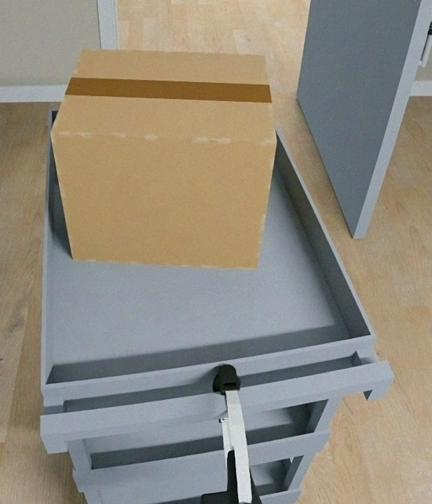

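>>> {"name": "move", "arguments": {"blocking": false, "cameras": [], "r2": {"base": {"translate_m": -0.45, "strafe_m": -0.20}, "contact_limits": {"translate_m": 0.6}}}}

>>> {"name": "wait", "arguments": {"seconds": 6, "cameras": ["r2_head_camera"]}}

>>> {"name": "move", "arguments": {"blocking": false, "cameras": [], "r2": {"base": {"translate_m": -0.6}, "contact_limits": {"translate_m": 0.6}}}}

>>> {"name": "wait", "arguments": {"seconds": 6, "cameras": ["r2_head_camera"]}}

>>> {"name": "zoom_image", "arguments": {"camera": "r2_head_camera", "region": [110, 220, 350, 500]}}

Scene clock: 3574.27 s.
move: r2 moving
r1.base_odometry: x=-1.885 y=-1.082 heading=+1.500
r1.turned_by_wheels: +0.000
r1.turned_by_imu: +0.000
r1.base_tilt: forward=-1.6 right=+1.3
r1.lidar_m: 0.60 0.61 1.02 1.15 4.60 2.88 1.58 1.32 1.30 1.39 1.16 1.16
r1.base_status: not commanded
r1.joint_positions: lift_m=+0.660 arm_m=+0.200 wrist_yaw_rad=+0.804 wrist_pitch_rad=+0.002 wrist_roll_rad=+0.000 gripper_m=-0.029
r1.joint_status: not commanded
r1.measured_speeds: translate_m=+0.000 strafe_m=+0.000 rotate_rad=+0.000 lift_m=+0.000 arm_m=+0.000 wrist_yaw_rad=+0.000 wrist_pitch_rad=+0.000 wrist_roll_rad=+0.000
r1.motor_effort: lift_m=+23(23) arm_m=-5(5) wheel_0=+12(13) wheel_1=-2(2) wheel_2=+11(11)
r1.servo_current: wrist_yaw_rad=59(59) wrist_pitch_rad=52(52) wrist_roll_rad=52(65) gripper_m=72(72)
r1.contact_limits: translate_m 0.6
r1.hand_pose: x=+0.6341 y=+0.1470 z=+0.8372 quat_wxyz=(+0.920, +0.000, +0.001, +0.391) (m; r1's base frame)
r1.wrist_depth_mm: - - 243 244 244 245 246 / - - 244 244 244 246 247 / 878 - 244 245 245 245 247 / 891 1078 244 245 245 247 247 / - 1205 244 246 246 246 248 / - - 245 183 246 248 248 / - 145 246 179 246 249 249
r2.base_odometry: x=-2.044 y=-0.811 heading=-2.882
r2.turned_by_wheels: +0.000
r2.turned_by_imu: +0.000
r2.base_tilt: forward=-0.7 right=+0.0
r2.lidar_m: 0.36 0.38 2.18 2.10 2.18 3.04 3.53 3.63 2.70 2.58 1.49 0.43
r2.base_status: translate_m moving; strafe_m moving
r2.joint_positions: lift_m=+0.688 arm_m=+0.000 wrist_yaw_rad=+0.004 wrist_pitch_rad=+0.004 wrist_roll_rad=+1.568 gripper_m=-0.034
r2.joint_status: not commanded
r2.measured_speeds: translate_m=-0.122 strafe_m=-0.053 rotate_rad=-0.003 lift_m=+0.000 arm_m=+0.000 wrist_yaw_rad=+0.000 wrist_pitch_rad=+0.000 wrist_roll_rad=+0.000
r2.motor_effort: lift_m=+18(18) arm_m=-4(4) wheel_0=-8(11) wheel_1=-12(13) wheel_2=+18(19)
r2.servo_current: wrist_yaw_rad=39(52) wrist_pitch_rad=46(46) wrist_roll_rad=33(59) gripper_m=91(91)
r2.contact_limits: lift_m 0.2; translate_m 0.6
r2.hand_pose: x=+0.4596 y=-0.0863 z=+0.8651 quat_wxyz=(+0.708, +0.706, +0.003, +0.000) (m; r2's base frame)
r2.wrist_depth_mm: - - 1205 182 246 266 1078 / - - - 181 243 1756 - / - - - 178 241 - - / - 442 436 176 236 - - / - 452 445 174 234 - - / - 462 184 172 179 - - / - 473 469 112 229 - -
pictures: none
No camera images: "cameras" was empty.

Scene clock: 3576.80 s.
earlier move: r2 done
r1.base_odometry: x=-1.885 y=-1.082 heading=+1.500
r1.turned_by_wheels: +0.000
r1.turned_by_imu: +0.000
r1.base_tilt: forward=-1.6 right=+1.3
r1.lidar_m: 0.59 0.61 1.08 1.10 1.78 2.87 1.56 1.31 1.32 1.36 1.17 1.15
r1.base_status: not commanded
r1.joint_positions: lift_m=+0.660 arm_m=+0.200 wrist_yaw_rad=+0.804 wrist_pitch_rad=+0.002 wrist_roll_rad=+0.000 gripper_m=-0.029
r1.joint_status: not commanded
r1.measured_speeds: translate_m=+0.000 strafe_m=+0.000 rotate_rad=+0.000 lift_m=+0.000 arm_m=+0.000 wrist_yaw_rad=+0.000 wrist_pitch_rad=+0.000 wrist_roll_rad=+0.000
r1.motor_effort: lift_m=+23(23) arm_m=-4(5) wheel_0=+13(13) wheel_1=-2(2) wheel_2=+11(11)
r1.servo_current: wrist_yaw_rad=59(72) wrist_pitch_rad=39(52) wrist_roll_rad=33(72) gripper_m=65(85)
r1.contact_limits: translate_m 0.6
r1.hand_pose: x=+0.6341 y=+0.1470 z=+0.8372 quat_wxyz=(+0.920, +0.000, +0.001, +0.391) (m; r1's base frame)
r1.wrist_depth_mm: - - 242 243 245 245 246 / - - 243 244 245 246 247 / - - 244 244 245 246 247 / - - 244 244 245 247 247 / - - 245 246 246 247 247 / - - 245 182 246 247 249 / - 1921 246 179 247 248 249
r2.base_odometry: x=-1.687 y=-0.524 heading=-2.882
r2.turned_by_wheels: +0.000
r2.turned_by_imu: +0.002
r2.base_tilt: forward=-0.7 right=+0.0
r2.lidar_m: 0.35 0.35 2.36 2.28 2.38 3.17 3.08 3.18 2.51 2.40 2.53 0.45
r2.base_status: done
r2.joint_positions: lift_m=+0.688 arm_m=+0.000 wrist_yaw_rad=+0.004 wrist_pitch_rad=+0.004 wrist_roll_rad=+1.568 gripper_m=-0.034
r2.joint_status: not commanded
r2.measured_speeds: translate_m=+0.000 strafe_m=+0.000 rotate_rad=+0.000 lift_m=+0.000 arm_m=+0.000 wrist_yaw_rad=+0.000 wrist_pitch_rad=+0.000 wrist_roll_rad=+0.000
r2.motor_effort: lift_m=+18(18) arm_m=-4(4) wheel_0=-3(11) wheel_1=-1(14) wheel_2=+1(23)
r2.servo_current: wrist_yaw_rad=52(78) wrist_pitch_rad=46(52) wrist_roll_rad=46(59) gripper_m=85(91)
r2.contact_limits: lift_m 0.2; translate_m 0.6
r2.hand_pose: x=+0.4596 y=-0.0864 z=+0.8651 quat_wxyz=(+0.708, +0.706, +0.003, +0.000) (m; r2's base frame)
r2.wrist_depth_mm: - - - 213 283 293 293 / - - - 203 271 1618 1182 / - - - 193 257 1921 - / - - - 187 247 - - / - 442 442 178 237 - - / - 442 185 171 180 - - / - - - 112 222 - -
wait: 2.53 of 6 s (r2 has come to rest)
pictures: r2_head_camera
Images, in order (width x height): r2_head_camera 420x560.

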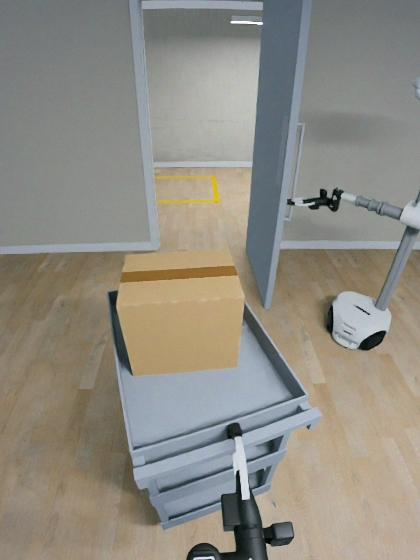

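Scene clock: 3577.30 s.
move: r2 moving
r1.base_odometry: x=-1.885 y=-1.082 heading=+1.500
r1.turned_by_wheels: +0.000
r1.turned_by_imu: +0.000
r1.base_tilt: forward=-1.6 right=+1.3
r1.lidar_m: 0.57 0.61 1.09 1.10 1.76 2.79 1.56 1.33 1.31 1.35 1.15 1.16
r1.base_status: not commanded
r1.joint_positions: lift_m=+0.660 arm_m=+0.200 wrist_yaw_rad=+0.804 wrist_pitch_rad=+0.002 wrist_roll_rad=+0.000 gripper_m=-0.029
r1.joint_status: not commanded
r1.measured_speeds: translate_m=+0.000 strafe_m=+0.000 rotate_rad=+0.000 lift_m=+0.000 arm_m=+0.000 wrist_yaw_rad=+0.000 wrist_pitch_rad=+0.000 wrist_roll_rad=+0.000
r1.motor_effort: lift_m=+23(23) arm_m=-4(5) wheel_0=+12(13) wheel_1=-2(2) wheel_2=+11(11)
r1.servo_current: wrist_yaw_rad=52(59) wrist_pitch_rad=46(46) wrist_roll_rad=52(59) gripper_m=78(78)
r1.contact_limits: translate_m 0.6
r1.hand_pose: x=+0.6341 y=+0.1470 z=+0.8372 quat_wxyz=(+0.920, +0.000, +0.001, +0.391) (m; r1's base frame)
r1.wrist_depth_mm: - - 243 243 244 245 245 / - - 243 244 244 245 246 / - - 244 245 246 246 246 / - - 245 245 246 246 246 / - - 245 246 246 247 247 / - - 245 182 247 247 248 / - 1983 246 179 247 249 249
r2.base_odometry: x=-1.657 y=-0.515 heading=-2.883
r2.turned_by_wheels: +0.000
r2.turned_by_imu: +0.000
r2.base_tilt: forward=-0.7 right=+0.1
r2.lidar_m: 0.33 0.34 2.35 2.28 2.39 3.13 3.03 3.17 2.49 2.39 2.50 0.44
r2.base_status: translate_m moving
r2.joint_positions: lift_m=+0.688 arm_m=+0.000 wrist_yaw_rad=+0.003 wrist_pitch_rad=+0.004 wrist_roll_rad=+1.568 gripper_m=-0.034
r2.joint_status: not commanded
r2.measured_speeds: translate_m=-0.121 strafe_m=-0.001 rotate_rad=-0.002 lift_m=+0.000 arm_m=+0.000 wrist_yaw_rad=-0.003 wrist_pitch_rad=+0.000 wrist_roll_rad=+0.000
r2.motor_effort: lift_m=+18(18) arm_m=-4(4) wheel_0=-11(11) wheel_1=-7(10) wheel_2=+15(18)
r2.servo_current: wrist_yaw_rad=52(52) wrist_pitch_rad=46(46) wrist_roll_rad=46(59) gripper_m=85(85)
r2.contact_limits: lift_m 0.2; translate_m 0.6
r2.hand_pose: x=+0.4596 y=-0.0866 z=+0.8651 quat_wxyz=(+0.708, +0.706, +0.002, +0.000) (m; r2's base frame)
r2.wrist_depth_mm: - - - 216 287 293 296 / - - - 206 273 1576 1182 / - - - 194 259 1921 - / - - - 188 248 - - / - 442 442 178 238 - - / - 442 184 172 180 - - / - 439 - 112 221 - -
pictures: none
No camera images: "cameras" was empty.

Scene clock: 3580.27 s.
earlier move: r2 done
r1.base_odometry: x=-1.885 y=-1.082 heading=+1.500
r1.turned_by_wheels: +0.000
r1.turned_by_imu: +0.000
r1.base_tilt: forward=-1.6 right=+1.3
r1.lidar_m: 0.56 0.59 3.38 1.40 1.66 2.85 1.53 1.34 1.31 1.37 1.17 1.16
r1.base_status: not commanded
r1.joint_positions: lift_m=+0.660 arm_m=+0.200 wrist_yaw_rad=+0.804 wrist_pitch_rad=+0.002 wrist_roll_rad=+0.000 gripper_m=-0.029
r1.joint_status: not commanded
r1.measured_speeds: translate_m=+0.000 strafe_m=+0.000 rotate_rad=+0.000 lift_m=+0.000 arm_m=+0.000 wrist_yaw_rad=+0.000 wrist_pitch_rad=+0.000 wrist_roll_rad=+0.000
r1.motor_effort: lift_m=+23(23) arm_m=-5(5) wheel_0=+12(13) wheel_1=-2(2) wheel_2=+11(11)
r1.servo_current: wrist_yaw_rad=46(72) wrist_pitch_rad=46(52) wrist_roll_rad=52(72) gripper_m=72(78)
r1.contact_limits: translate_m 0.6
r1.hand_pose: x=+0.6341 y=+0.1470 z=+0.8372 quat_wxyz=(+0.920, +0.000, +0.001, +0.391) (m; r1's base frame)
r1.wrist_depth_mm: - - 242 243 244 245 245 / - - 243 244 245 245 246 / - - 244 244 245 246 247 / - - 244 244 245 247 247 / - - 245 245 247 247 248 / - - 245 182 247 248 248 / - 1921 246 179 247 248 249
r2.base_odometry: x=-1.107 y=-0.370 heading=-2.883
r2.turned_by_wheels: +0.000
r2.turned_by_imu: -0.002
r2.base_tilt: forward=-0.7 right=+0.1
r2.lidar_m: 0.35 0.35 2.38 2.28 2.33 2.56 2.44 2.55 2.49 2.40 2.50 0.43
r2.base_status: done
r2.joint_positions: lift_m=+0.688 arm_m=+0.000 wrist_yaw_rad=-0.003 wrist_pitch_rad=+0.004 wrist_roll_rad=+1.568 gripper_m=-0.034
r2.joint_status: not commanded
r2.measured_speeds: translate_m=+0.000 strafe_m=+0.000 rotate_rad=+0.000 lift_m=+0.000 arm_m=+0.000 wrist_yaw_rad=+0.000 wrist_pitch_rad=+0.000 wrist_roll_rad=+0.000
r2.motor_effort: lift_m=+18(18) arm_m=-4(4) wheel_0=-6(14) wheel_1=-3(10) wheel_2=+1(18)
r2.servo_current: wrist_yaw_rad=39(59) wrist_pitch_rad=33(52) wrist_roll_rad=39(59) gripper_m=85(91)
r2.contact_limits: lift_m 0.2; translate_m 0.6
r2.hand_pose: x=+0.4591 y=-0.0882 z=+0.8651 quat_wxyz=(+0.708, +0.706, +0.000, -0.002) (m; r2's base frame)
r2.wrist_depth_mm: - - - 206 274 283 286 / - - - 198 265 1756 1255 / - - - 190 252 1808 - / - - - 183 244 - - / - 445 445 177 236 - - / - 445 183 171 179 - - / - - - 112 223 - -
wait: 2.97 of 6 s (r2 has come to rest)
pictures: r2_head_camera
Images, in order (width x height): r2_head_camera 420x560.

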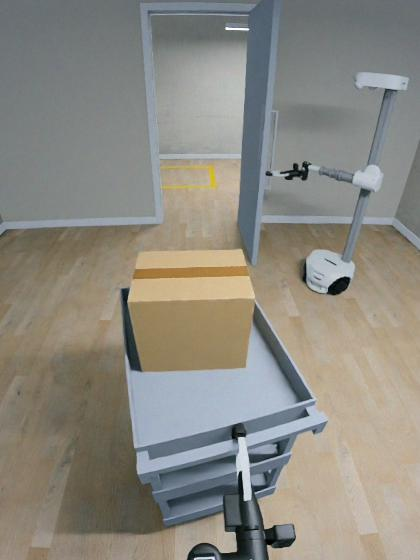

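Scaled by 1.800 from the camera's 420x560 image, which has a finer 1200x1600 frame.

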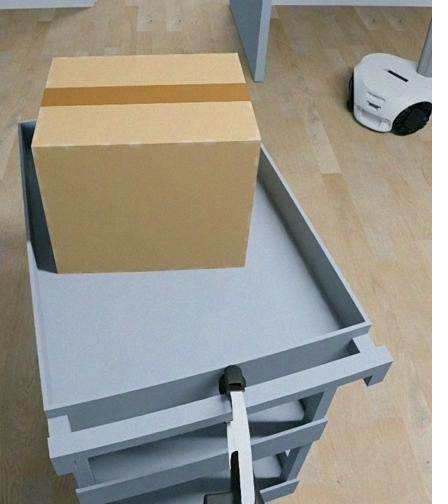

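>>> {"name": "move", "arguments": {"blocking": false, "cameras": [], "r2": {"base": {"strafe_m": 0.22}, "contact_limits": {"strafe_m": 0.6}}}}

>>> {"name": "wait", "arguments": {"seconds": 6, "cameras": ["r2_head_camera"]}}

>>> {"name": "zoom_image", "arguments": {"camera": "r2_head_camera", "region": [110, 220, 350, 500]}}

Scene clock: 3637.57 s.
move: r2 moving
r1.base_odometry: x=-1.885 y=-1.082 heading=+1.500
r1.turned_by_wheels: +0.000
r1.turned_by_imu: +0.000
r1.base_tilt: forward=-1.6 right=+1.3
r1.lidar_m: 0.59 0.60 3.39 1.39 1.66 2.86 1.57 1.31 1.31 1.38 1.12 1.13
r1.base_status: not commanded
r1.joint_positions: lift_m=+0.660 arm_m=+0.200 wrist_yaw_rad=+0.804 wrist_pitch_rad=+0.002 wrist_roll_rad=+0.000 gripper_m=-0.029
r1.joint_status: not commanded
r1.measured_speeds: translate_m=+0.000 strafe_m=+0.000 rotate_rad=+0.000 lift_m=+0.000 arm_m=+0.000 wrist_yaw_rad=+0.000 wrist_pitch_rad=+0.000 wrist_roll_rad=+0.000
r1.motor_effort: lift_m=+23(23) arm_m=-5(5) wheel_0=+12(13) wheel_1=-1(2) wheel_2=+10(11)
r1.servo_current: wrist_yaw_rad=59(65) wrist_pitch_rad=46(46) wrist_roll_rad=39(72) gripper_m=78(78)
r1.contact_limits: translate_m 0.6
r1.hand_pose: x=+0.6341 y=+0.1470 z=+0.8372 quat_wxyz=(+0.920, +0.000, +0.001, +0.391) (m; r1's base frame)
r1.wrist_depth_mm: - - 242 243 244 245 245 / - - 243 244 245 246 246 / - - 243 245 245 246 246 / - - 244 244 246 247 247 / - - 244 245 247 247 248 / - - 245 182 246 248 249 / - 1921 247 179 248 249 249
r2.base_odometry: x=-1.098 y=-0.405 heading=-2.884
r2.turned_by_wheels: -0.001
r2.turned_by_imu: -0.001
r2.base_tilt: forward=-0.7 right=+0.1
r2.lidar_m: 0.33 0.35 2.35 2.25 2.32 2.57 2.44 2.59 2.54 2.42 2.54 0.44
r2.base_status: strafe_m moving
r2.joint_positions: lift_m=+0.688 arm_m=+0.000 wrist_yaw_rad=-0.009 wrist_pitch_rad=+0.004 wrist_roll_rad=+1.568 gripper_m=-0.034
r2.joint_status: not commanded
r2.measured_speeds: translate_m=+0.001 strafe_m=+0.141 rotate_rad=-0.006 lift_m=+0.000 arm_m=+0.000 wrist_yaw_rad=-0.008 wrist_pitch_rad=+0.000 wrist_roll_rad=+0.000
r2.motor_effort: lift_m=+18(18) arm_m=-3(4) wheel_0=-17(19) wheel_1=+9(11) wheel_2=-3(3)
r2.servo_current: wrist_yaw_rad=72(72) wrist_pitch_rad=39(46) wrist_roll_rad=46(59) gripper_m=91(91)
r2.contact_limits: lift_m 0.2; strafe_m 0.6
r2.hand_pose: x=+0.4585 y=-0.0901 z=+0.8651 quat_wxyz=(+0.708, +0.706, -0.002, -0.005) (m; r2's base frame)
r2.wrist_depth_mm: - - - 207 276 1366 1078 / - - - 198 265 1708 1281 / - - - 189 253 1983 - / - - 452 183 244 - - / - 445 452 177 236 - - / - 449 183 170 181 - - / - - 445 112 221 - -
pictures: none
No camera images: "cameras" was empty.

Scene clock: 3639.10 s.
earlier move: r2 done
r1.base_odometry: x=-1.885 y=-1.082 heading=+1.500
r1.turned_by_wheels: +0.000
r1.turned_by_imu: +0.000
r1.base_tilt: forward=-1.6 right=+1.2
r1.lidar_m: 0.58 0.58 3.41 1.44 1.77 2.86 1.59 1.31 1.30 1.38 1.17 1.14
r1.base_status: not commanded
r1.joint_positions: lift_m=+0.660 arm_m=+0.200 wrist_yaw_rad=+0.804 wrist_pitch_rad=+0.002 wrist_roll_rad=+0.000 gripper_m=-0.029
r1.joint_status: not commanded
r1.measured_speeds: translate_m=+0.000 strafe_m=+0.000 rotate_rad=+0.000 lift_m=+0.000 arm_m=+0.000 wrist_yaw_rad=+0.000 wrist_pitch_rad=+0.000 wrist_roll_rad=+0.000
r1.motor_effort: lift_m=+23(23) arm_m=-5(5) wheel_0=+12(13) wheel_1=-2(2) wheel_2=+11(11)
r1.servo_current: wrist_yaw_rad=46(72) wrist_pitch_rad=39(52) wrist_roll_rad=52(72) gripper_m=72(78)
r1.contact_limits: translate_m 0.6
r1.hand_pose: x=+0.6341 y=+0.1470 z=+0.8372 quat_wxyz=(+0.920, +0.000, +0.001, +0.391) (m; r1's base frame)
r1.wrist_depth_mm: - - 243 243 244 244 245 / - - 243 243 245 245 246 / - - 244 245 245 246 247 / - - 244 245 246 246 248 / - - 244 246 246 247 247 / - - 245 182 247 248 249 / - 1921 246 179 248 248 249
r2.base_odometry: x=-1.051 y=-0.583 heading=-2.883
r2.turned_by_wheels: +0.000
r2.turned_by_imu: +0.000
r2.base_tilt: forward=-0.7 right=+0.0
r2.lidar_m: 0.37 2.95 2.14 2.06 2.14 2.56 2.43 2.54 2.68 2.61 2.73 0.38
r2.base_status: done
r2.joint_positions: lift_m=+0.688 arm_m=+0.000 wrist_yaw_rad=-0.006 wrist_pitch_rad=+0.004 wrist_roll_rad=+1.568 gripper_m=-0.034
r2.joint_status: not commanded
r2.measured_speeds: translate_m=+0.000 strafe_m=+0.000 rotate_rad=+0.000 lift_m=+0.000 arm_m=+0.000 wrist_yaw_rad=+0.000 wrist_pitch_rad=+0.000 wrist_roll_rad=+0.000
r2.motor_effort: lift_m=+18(18) arm_m=-4(4) wheel_0=-2(19) wheel_1=+1(11) wheel_2=-2(3)
r2.servo_current: wrist_yaw_rad=65(72) wrist_pitch_rad=46(46) wrist_roll_rad=46(59) gripper_m=85(91)
r2.contact_limits: lift_m 0.2; strafe_m 0.6
r2.hand_pose: x=+0.4588 y=-0.0890 z=+0.8651 quat_wxyz=(+0.708, +0.706, -0.001, -0.003) (m; r2's base frame)
r2.wrist_depth_mm: - - - 166 225 1863 - / - - - 167 226 - - / - 439 436 167 228 - - / - 459 455 169 230 - - / - 477 469 170 231 - - / - - 184 171 179 676 - / - - - 112 235 1618 480
wait: 1.53 of 6 s (r2 has come to rest)
pictures: r2_head_camera
Images, in order (width x height): r2_head_camera 420x560.

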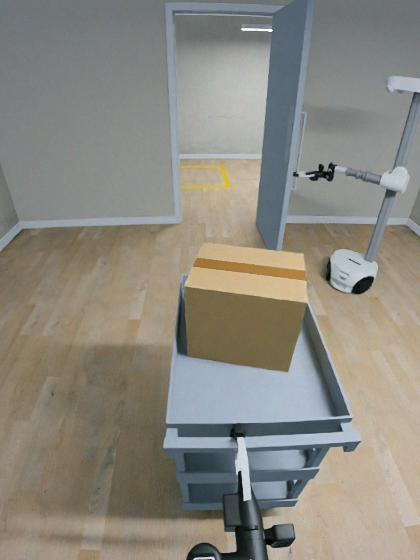

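Scaled by 1.800 from the camera's 420x560 image, which has a finer 1200x1600 frame.

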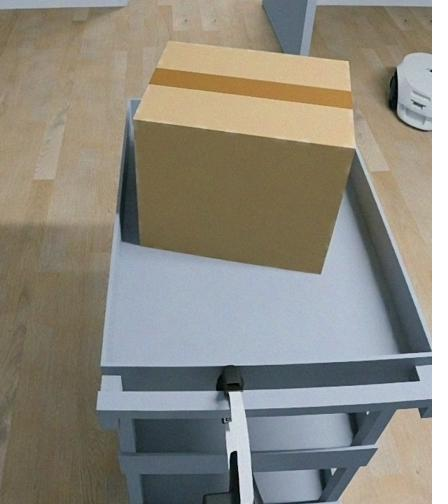

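>>> {"name": "move", "arguments": {"blocking": false, "cameras": [], "r2": {"base": {"translate_m": 0.35, "strafe_m": 0.0}, "contact_limits": {"translate_m": 0.6}}}}

>>> {"name": "wait", "arguments": {"seconds": 6, "cameras": ["r2_head_camera"]}}

>>> {"name": "zoom_image", "arguments": {"camera": "r2_head_camera", "region": [140, 220, 380, 500]}}

Scene clock: 3651.57 s.
move: r2 moving
r1.base_odometry: x=-1.885 y=-1.082 heading=+1.500
r1.turned_by_wheels: +0.000
r1.turned_by_imu: +0.000
r1.base_tilt: forward=-1.6 right=+1.2
r1.lidar_m: 0.57 0.59 3.40 1.35 1.79 2.84 1.57 1.29 1.34 1.37 1.16 1.15
r1.base_status: not commanded
r1.joint_positions: lift_m=+0.660 arm_m=+0.200 wrist_yaw_rad=+0.804 wrist_pitch_rad=+0.002 wrist_roll_rad=+0.000 gripper_m=-0.029
r1.joint_status: not commanded
r1.measured_speeds: translate_m=+0.000 strafe_m=+0.000 rotate_rad=+0.000 lift_m=+0.000 arm_m=+0.000 wrist_yaw_rad=+0.000 wrist_pitch_rad=+0.000 wrist_roll_rad=+0.000
r1.motor_effort: lift_m=+23(23) arm_m=-4(5) wheel_0=+13(13) wheel_1=-2(2) wheel_2=+11(11)
r1.servo_current: wrist_yaw_rad=52(59) wrist_pitch_rad=46(46) wrist_roll_rad=39(65) gripper_m=72(78)
r1.contact_limits: translate_m 0.6
r1.hand_pose: x=+0.6341 y=+0.1470 z=+0.8372 quat_wxyz=(+0.920, +0.000, +0.001, +0.391) (m; r1's base frame)
r1.wrist_depth_mm: - - 242 244 244 245 245 / - - 243 244 244 245 246 / - - 244 245 245 246 246 / - - 244 244 247 247 247 / - - 244 245 247 247 249 / - - 245 182 247 248 248 / - 1921 246 179 248 248 248
r2.base_odometry: x=-1.081 y=-0.591 heading=-2.883
r2.turned_by_wheels: +0.000
r2.turned_by_imu: +0.001
r2.base_tilt: forward=-0.7 right=+0.1
r2.lidar_m: 0.35 2.95 2.16 2.07 2.13 2.58 2.46 2.61 2.69 2.61 2.73 0.41
r2.base_status: translate_m moving; strafe_m moving
r2.joint_positions: lift_m=+0.688 arm_m=+0.000 wrist_yaw_rad=-0.006 wrist_pitch_rad=+0.004 wrist_roll_rad=+1.568 gripper_m=-0.034
r2.joint_status: not commanded
r2.measured_speeds: translate_m=+0.121 strafe_m=-0.001 rotate_rad=+0.004 lift_m=+0.000 arm_m=+0.000 wrist_yaw_rad=+0.000 wrist_pitch_rad=+0.000 wrist_roll_rad=+0.000
r2.motor_effort: lift_m=+18(18) arm_m=+4(5) wheel_0=+11(14) wheel_1=+8(10) wheel_2=-16(20)
r2.servo_current: wrist_yaw_rad=52(52) wrist_pitch_rad=46(46) wrist_roll_rad=59(59) gripper_m=85(85)
r2.contact_limits: lift_m 0.2; translate_m 0.6
r2.hand_pose: x=+0.4588 y=-0.0890 z=+0.8651 quat_wxyz=(+0.708, +0.706, -0.001, -0.003) (m; r2's base frame)
r2.wrist_depth_mm: - - - 164 224 1808 - / - - - 166 225 - - / - 436 433 166 227 - - / - 459 449 167 229 - - / - 480 473 169 230 - - / - - 185 170 180 676 - / - - - 112 235 1618 484
pictures: none
No camera images: "cameras" was empty.

Scene clock: 3653.70 s.
earlier move: r2 done
r1.base_odometry: x=-1.885 y=-1.082 heading=+1.500
r1.turned_by_wheels: +0.000
r1.turned_by_imu: +0.000
r1.base_tilt: forward=-1.6 right=+1.3
r1.lidar_m: 0.56 0.59 1.49 1.17 2.15 2.88 1.56 1.28 1.30 1.37 1.15 1.15
r1.base_status: not commanded
r1.joint_positions: lift_m=+0.660 arm_m=+0.200 wrist_yaw_rad=+0.804 wrist_pitch_rad=+0.002 wrist_roll_rad=+0.000 gripper_m=-0.029
r1.joint_status: not commanded
r1.measured_speeds: translate_m=+0.000 strafe_m=+0.000 rotate_rad=+0.000 lift_m=+0.000 arm_m=+0.000 wrist_yaw_rad=+0.000 wrist_pitch_rad=+0.000 wrist_roll_rad=+0.000
r1.motor_effort: lift_m=+23(23) arm_m=-4(5) wheel_0=+12(13) wheel_1=-2(2) wheel_2=+11(11)
r1.servo_current: wrist_yaw_rad=46(65) wrist_pitch_rad=39(46) wrist_roll_rad=52(65) gripper_m=65(78)
r1.contact_limits: translate_m 0.6
r1.hand_pose: x=+0.6341 y=+0.1470 z=+0.8372 quat_wxyz=(+0.920, +0.000, +0.001, +0.391) (m; r1's base frame)
r1.wrist_depth_mm: - - 243 244 244 245 246 / - - 243 244 245 245 246 / - - 243 245 245 246 247 / - - 244 245 246 246 247 / - - 245 246 246 247 248 / - - 244 182 247 248 249 / - 1921 246 179 247 248 249
r2.base_odometry: x=-1.389 y=-0.672 heading=-2.883
r2.turned_by_wheels: +0.000
r2.turned_by_imu: +0.003
r2.base_tilt: forward=-0.7 right=+0.1
r2.lidar_m: 0.38 2.94 2.15 2.05 2.14 2.91 2.80 2.92 2.72 2.61 2.75 0.41
r2.base_status: done
r2.joint_positions: lift_m=+0.688 arm_m=+0.000 wrist_yaw_rad=+0.003 wrist_pitch_rad=+0.004 wrist_roll_rad=+1.568 gripper_m=-0.034
r2.joint_status: not commanded
r2.measured_speeds: translate_m=+0.000 strafe_m=+0.000 rotate_rad=+0.000 lift_m=+0.000 arm_m=+0.000 wrist_yaw_rad=+0.000 wrist_pitch_rad=+0.000 wrist_roll_rad=+0.000
r2.motor_effort: lift_m=+18(18) arm_m=+4(5) wheel_0=+4(17) wheel_1=+4(12) wheel_2=-2(20)
r2.servo_current: wrist_yaw_rad=52(65) wrist_pitch_rad=33(52) wrist_roll_rad=46(59) gripper_m=78(91)
r2.contact_limits: lift_m 0.2; translate_m 0.6
r2.hand_pose: x=+0.4595 y=-0.0866 z=+0.8651 quat_wxyz=(+0.708, +0.706, +0.002, +0.000) (m; r2's base frame)
r2.wrist_depth_mm: - - - 158 216 1808 - / - 415 415 161 220 - - / - 433 430 163 222 - - / - 455 452 166 227 - - / - 480 477 169 229 - - / - - 184 170 179 647 - / - - - 112 237 1576 480
wait: 2.13 of 6 s (r2 has come to rest)
pictures: r2_head_camera
Images, in order (width x height): r2_head_camera 420x560.

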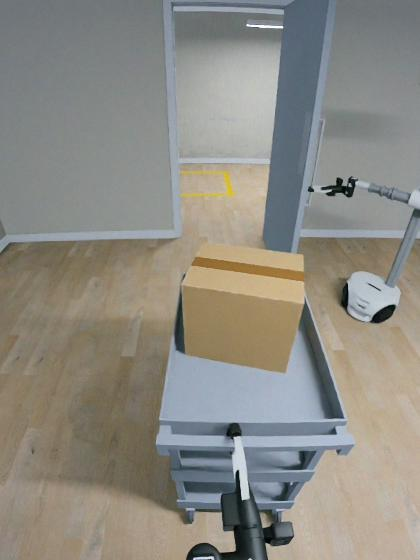

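Scaled by 1.800 from the camera's 420x560 image, which has a finer 1200x1600 frame.

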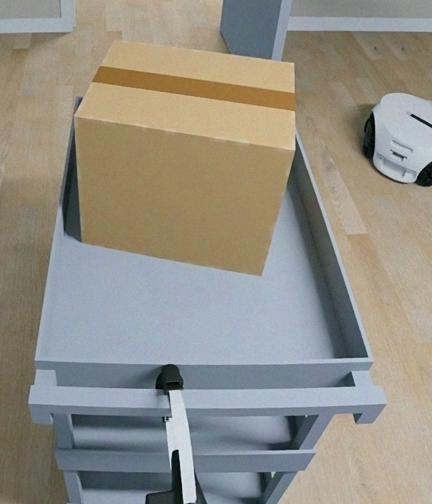

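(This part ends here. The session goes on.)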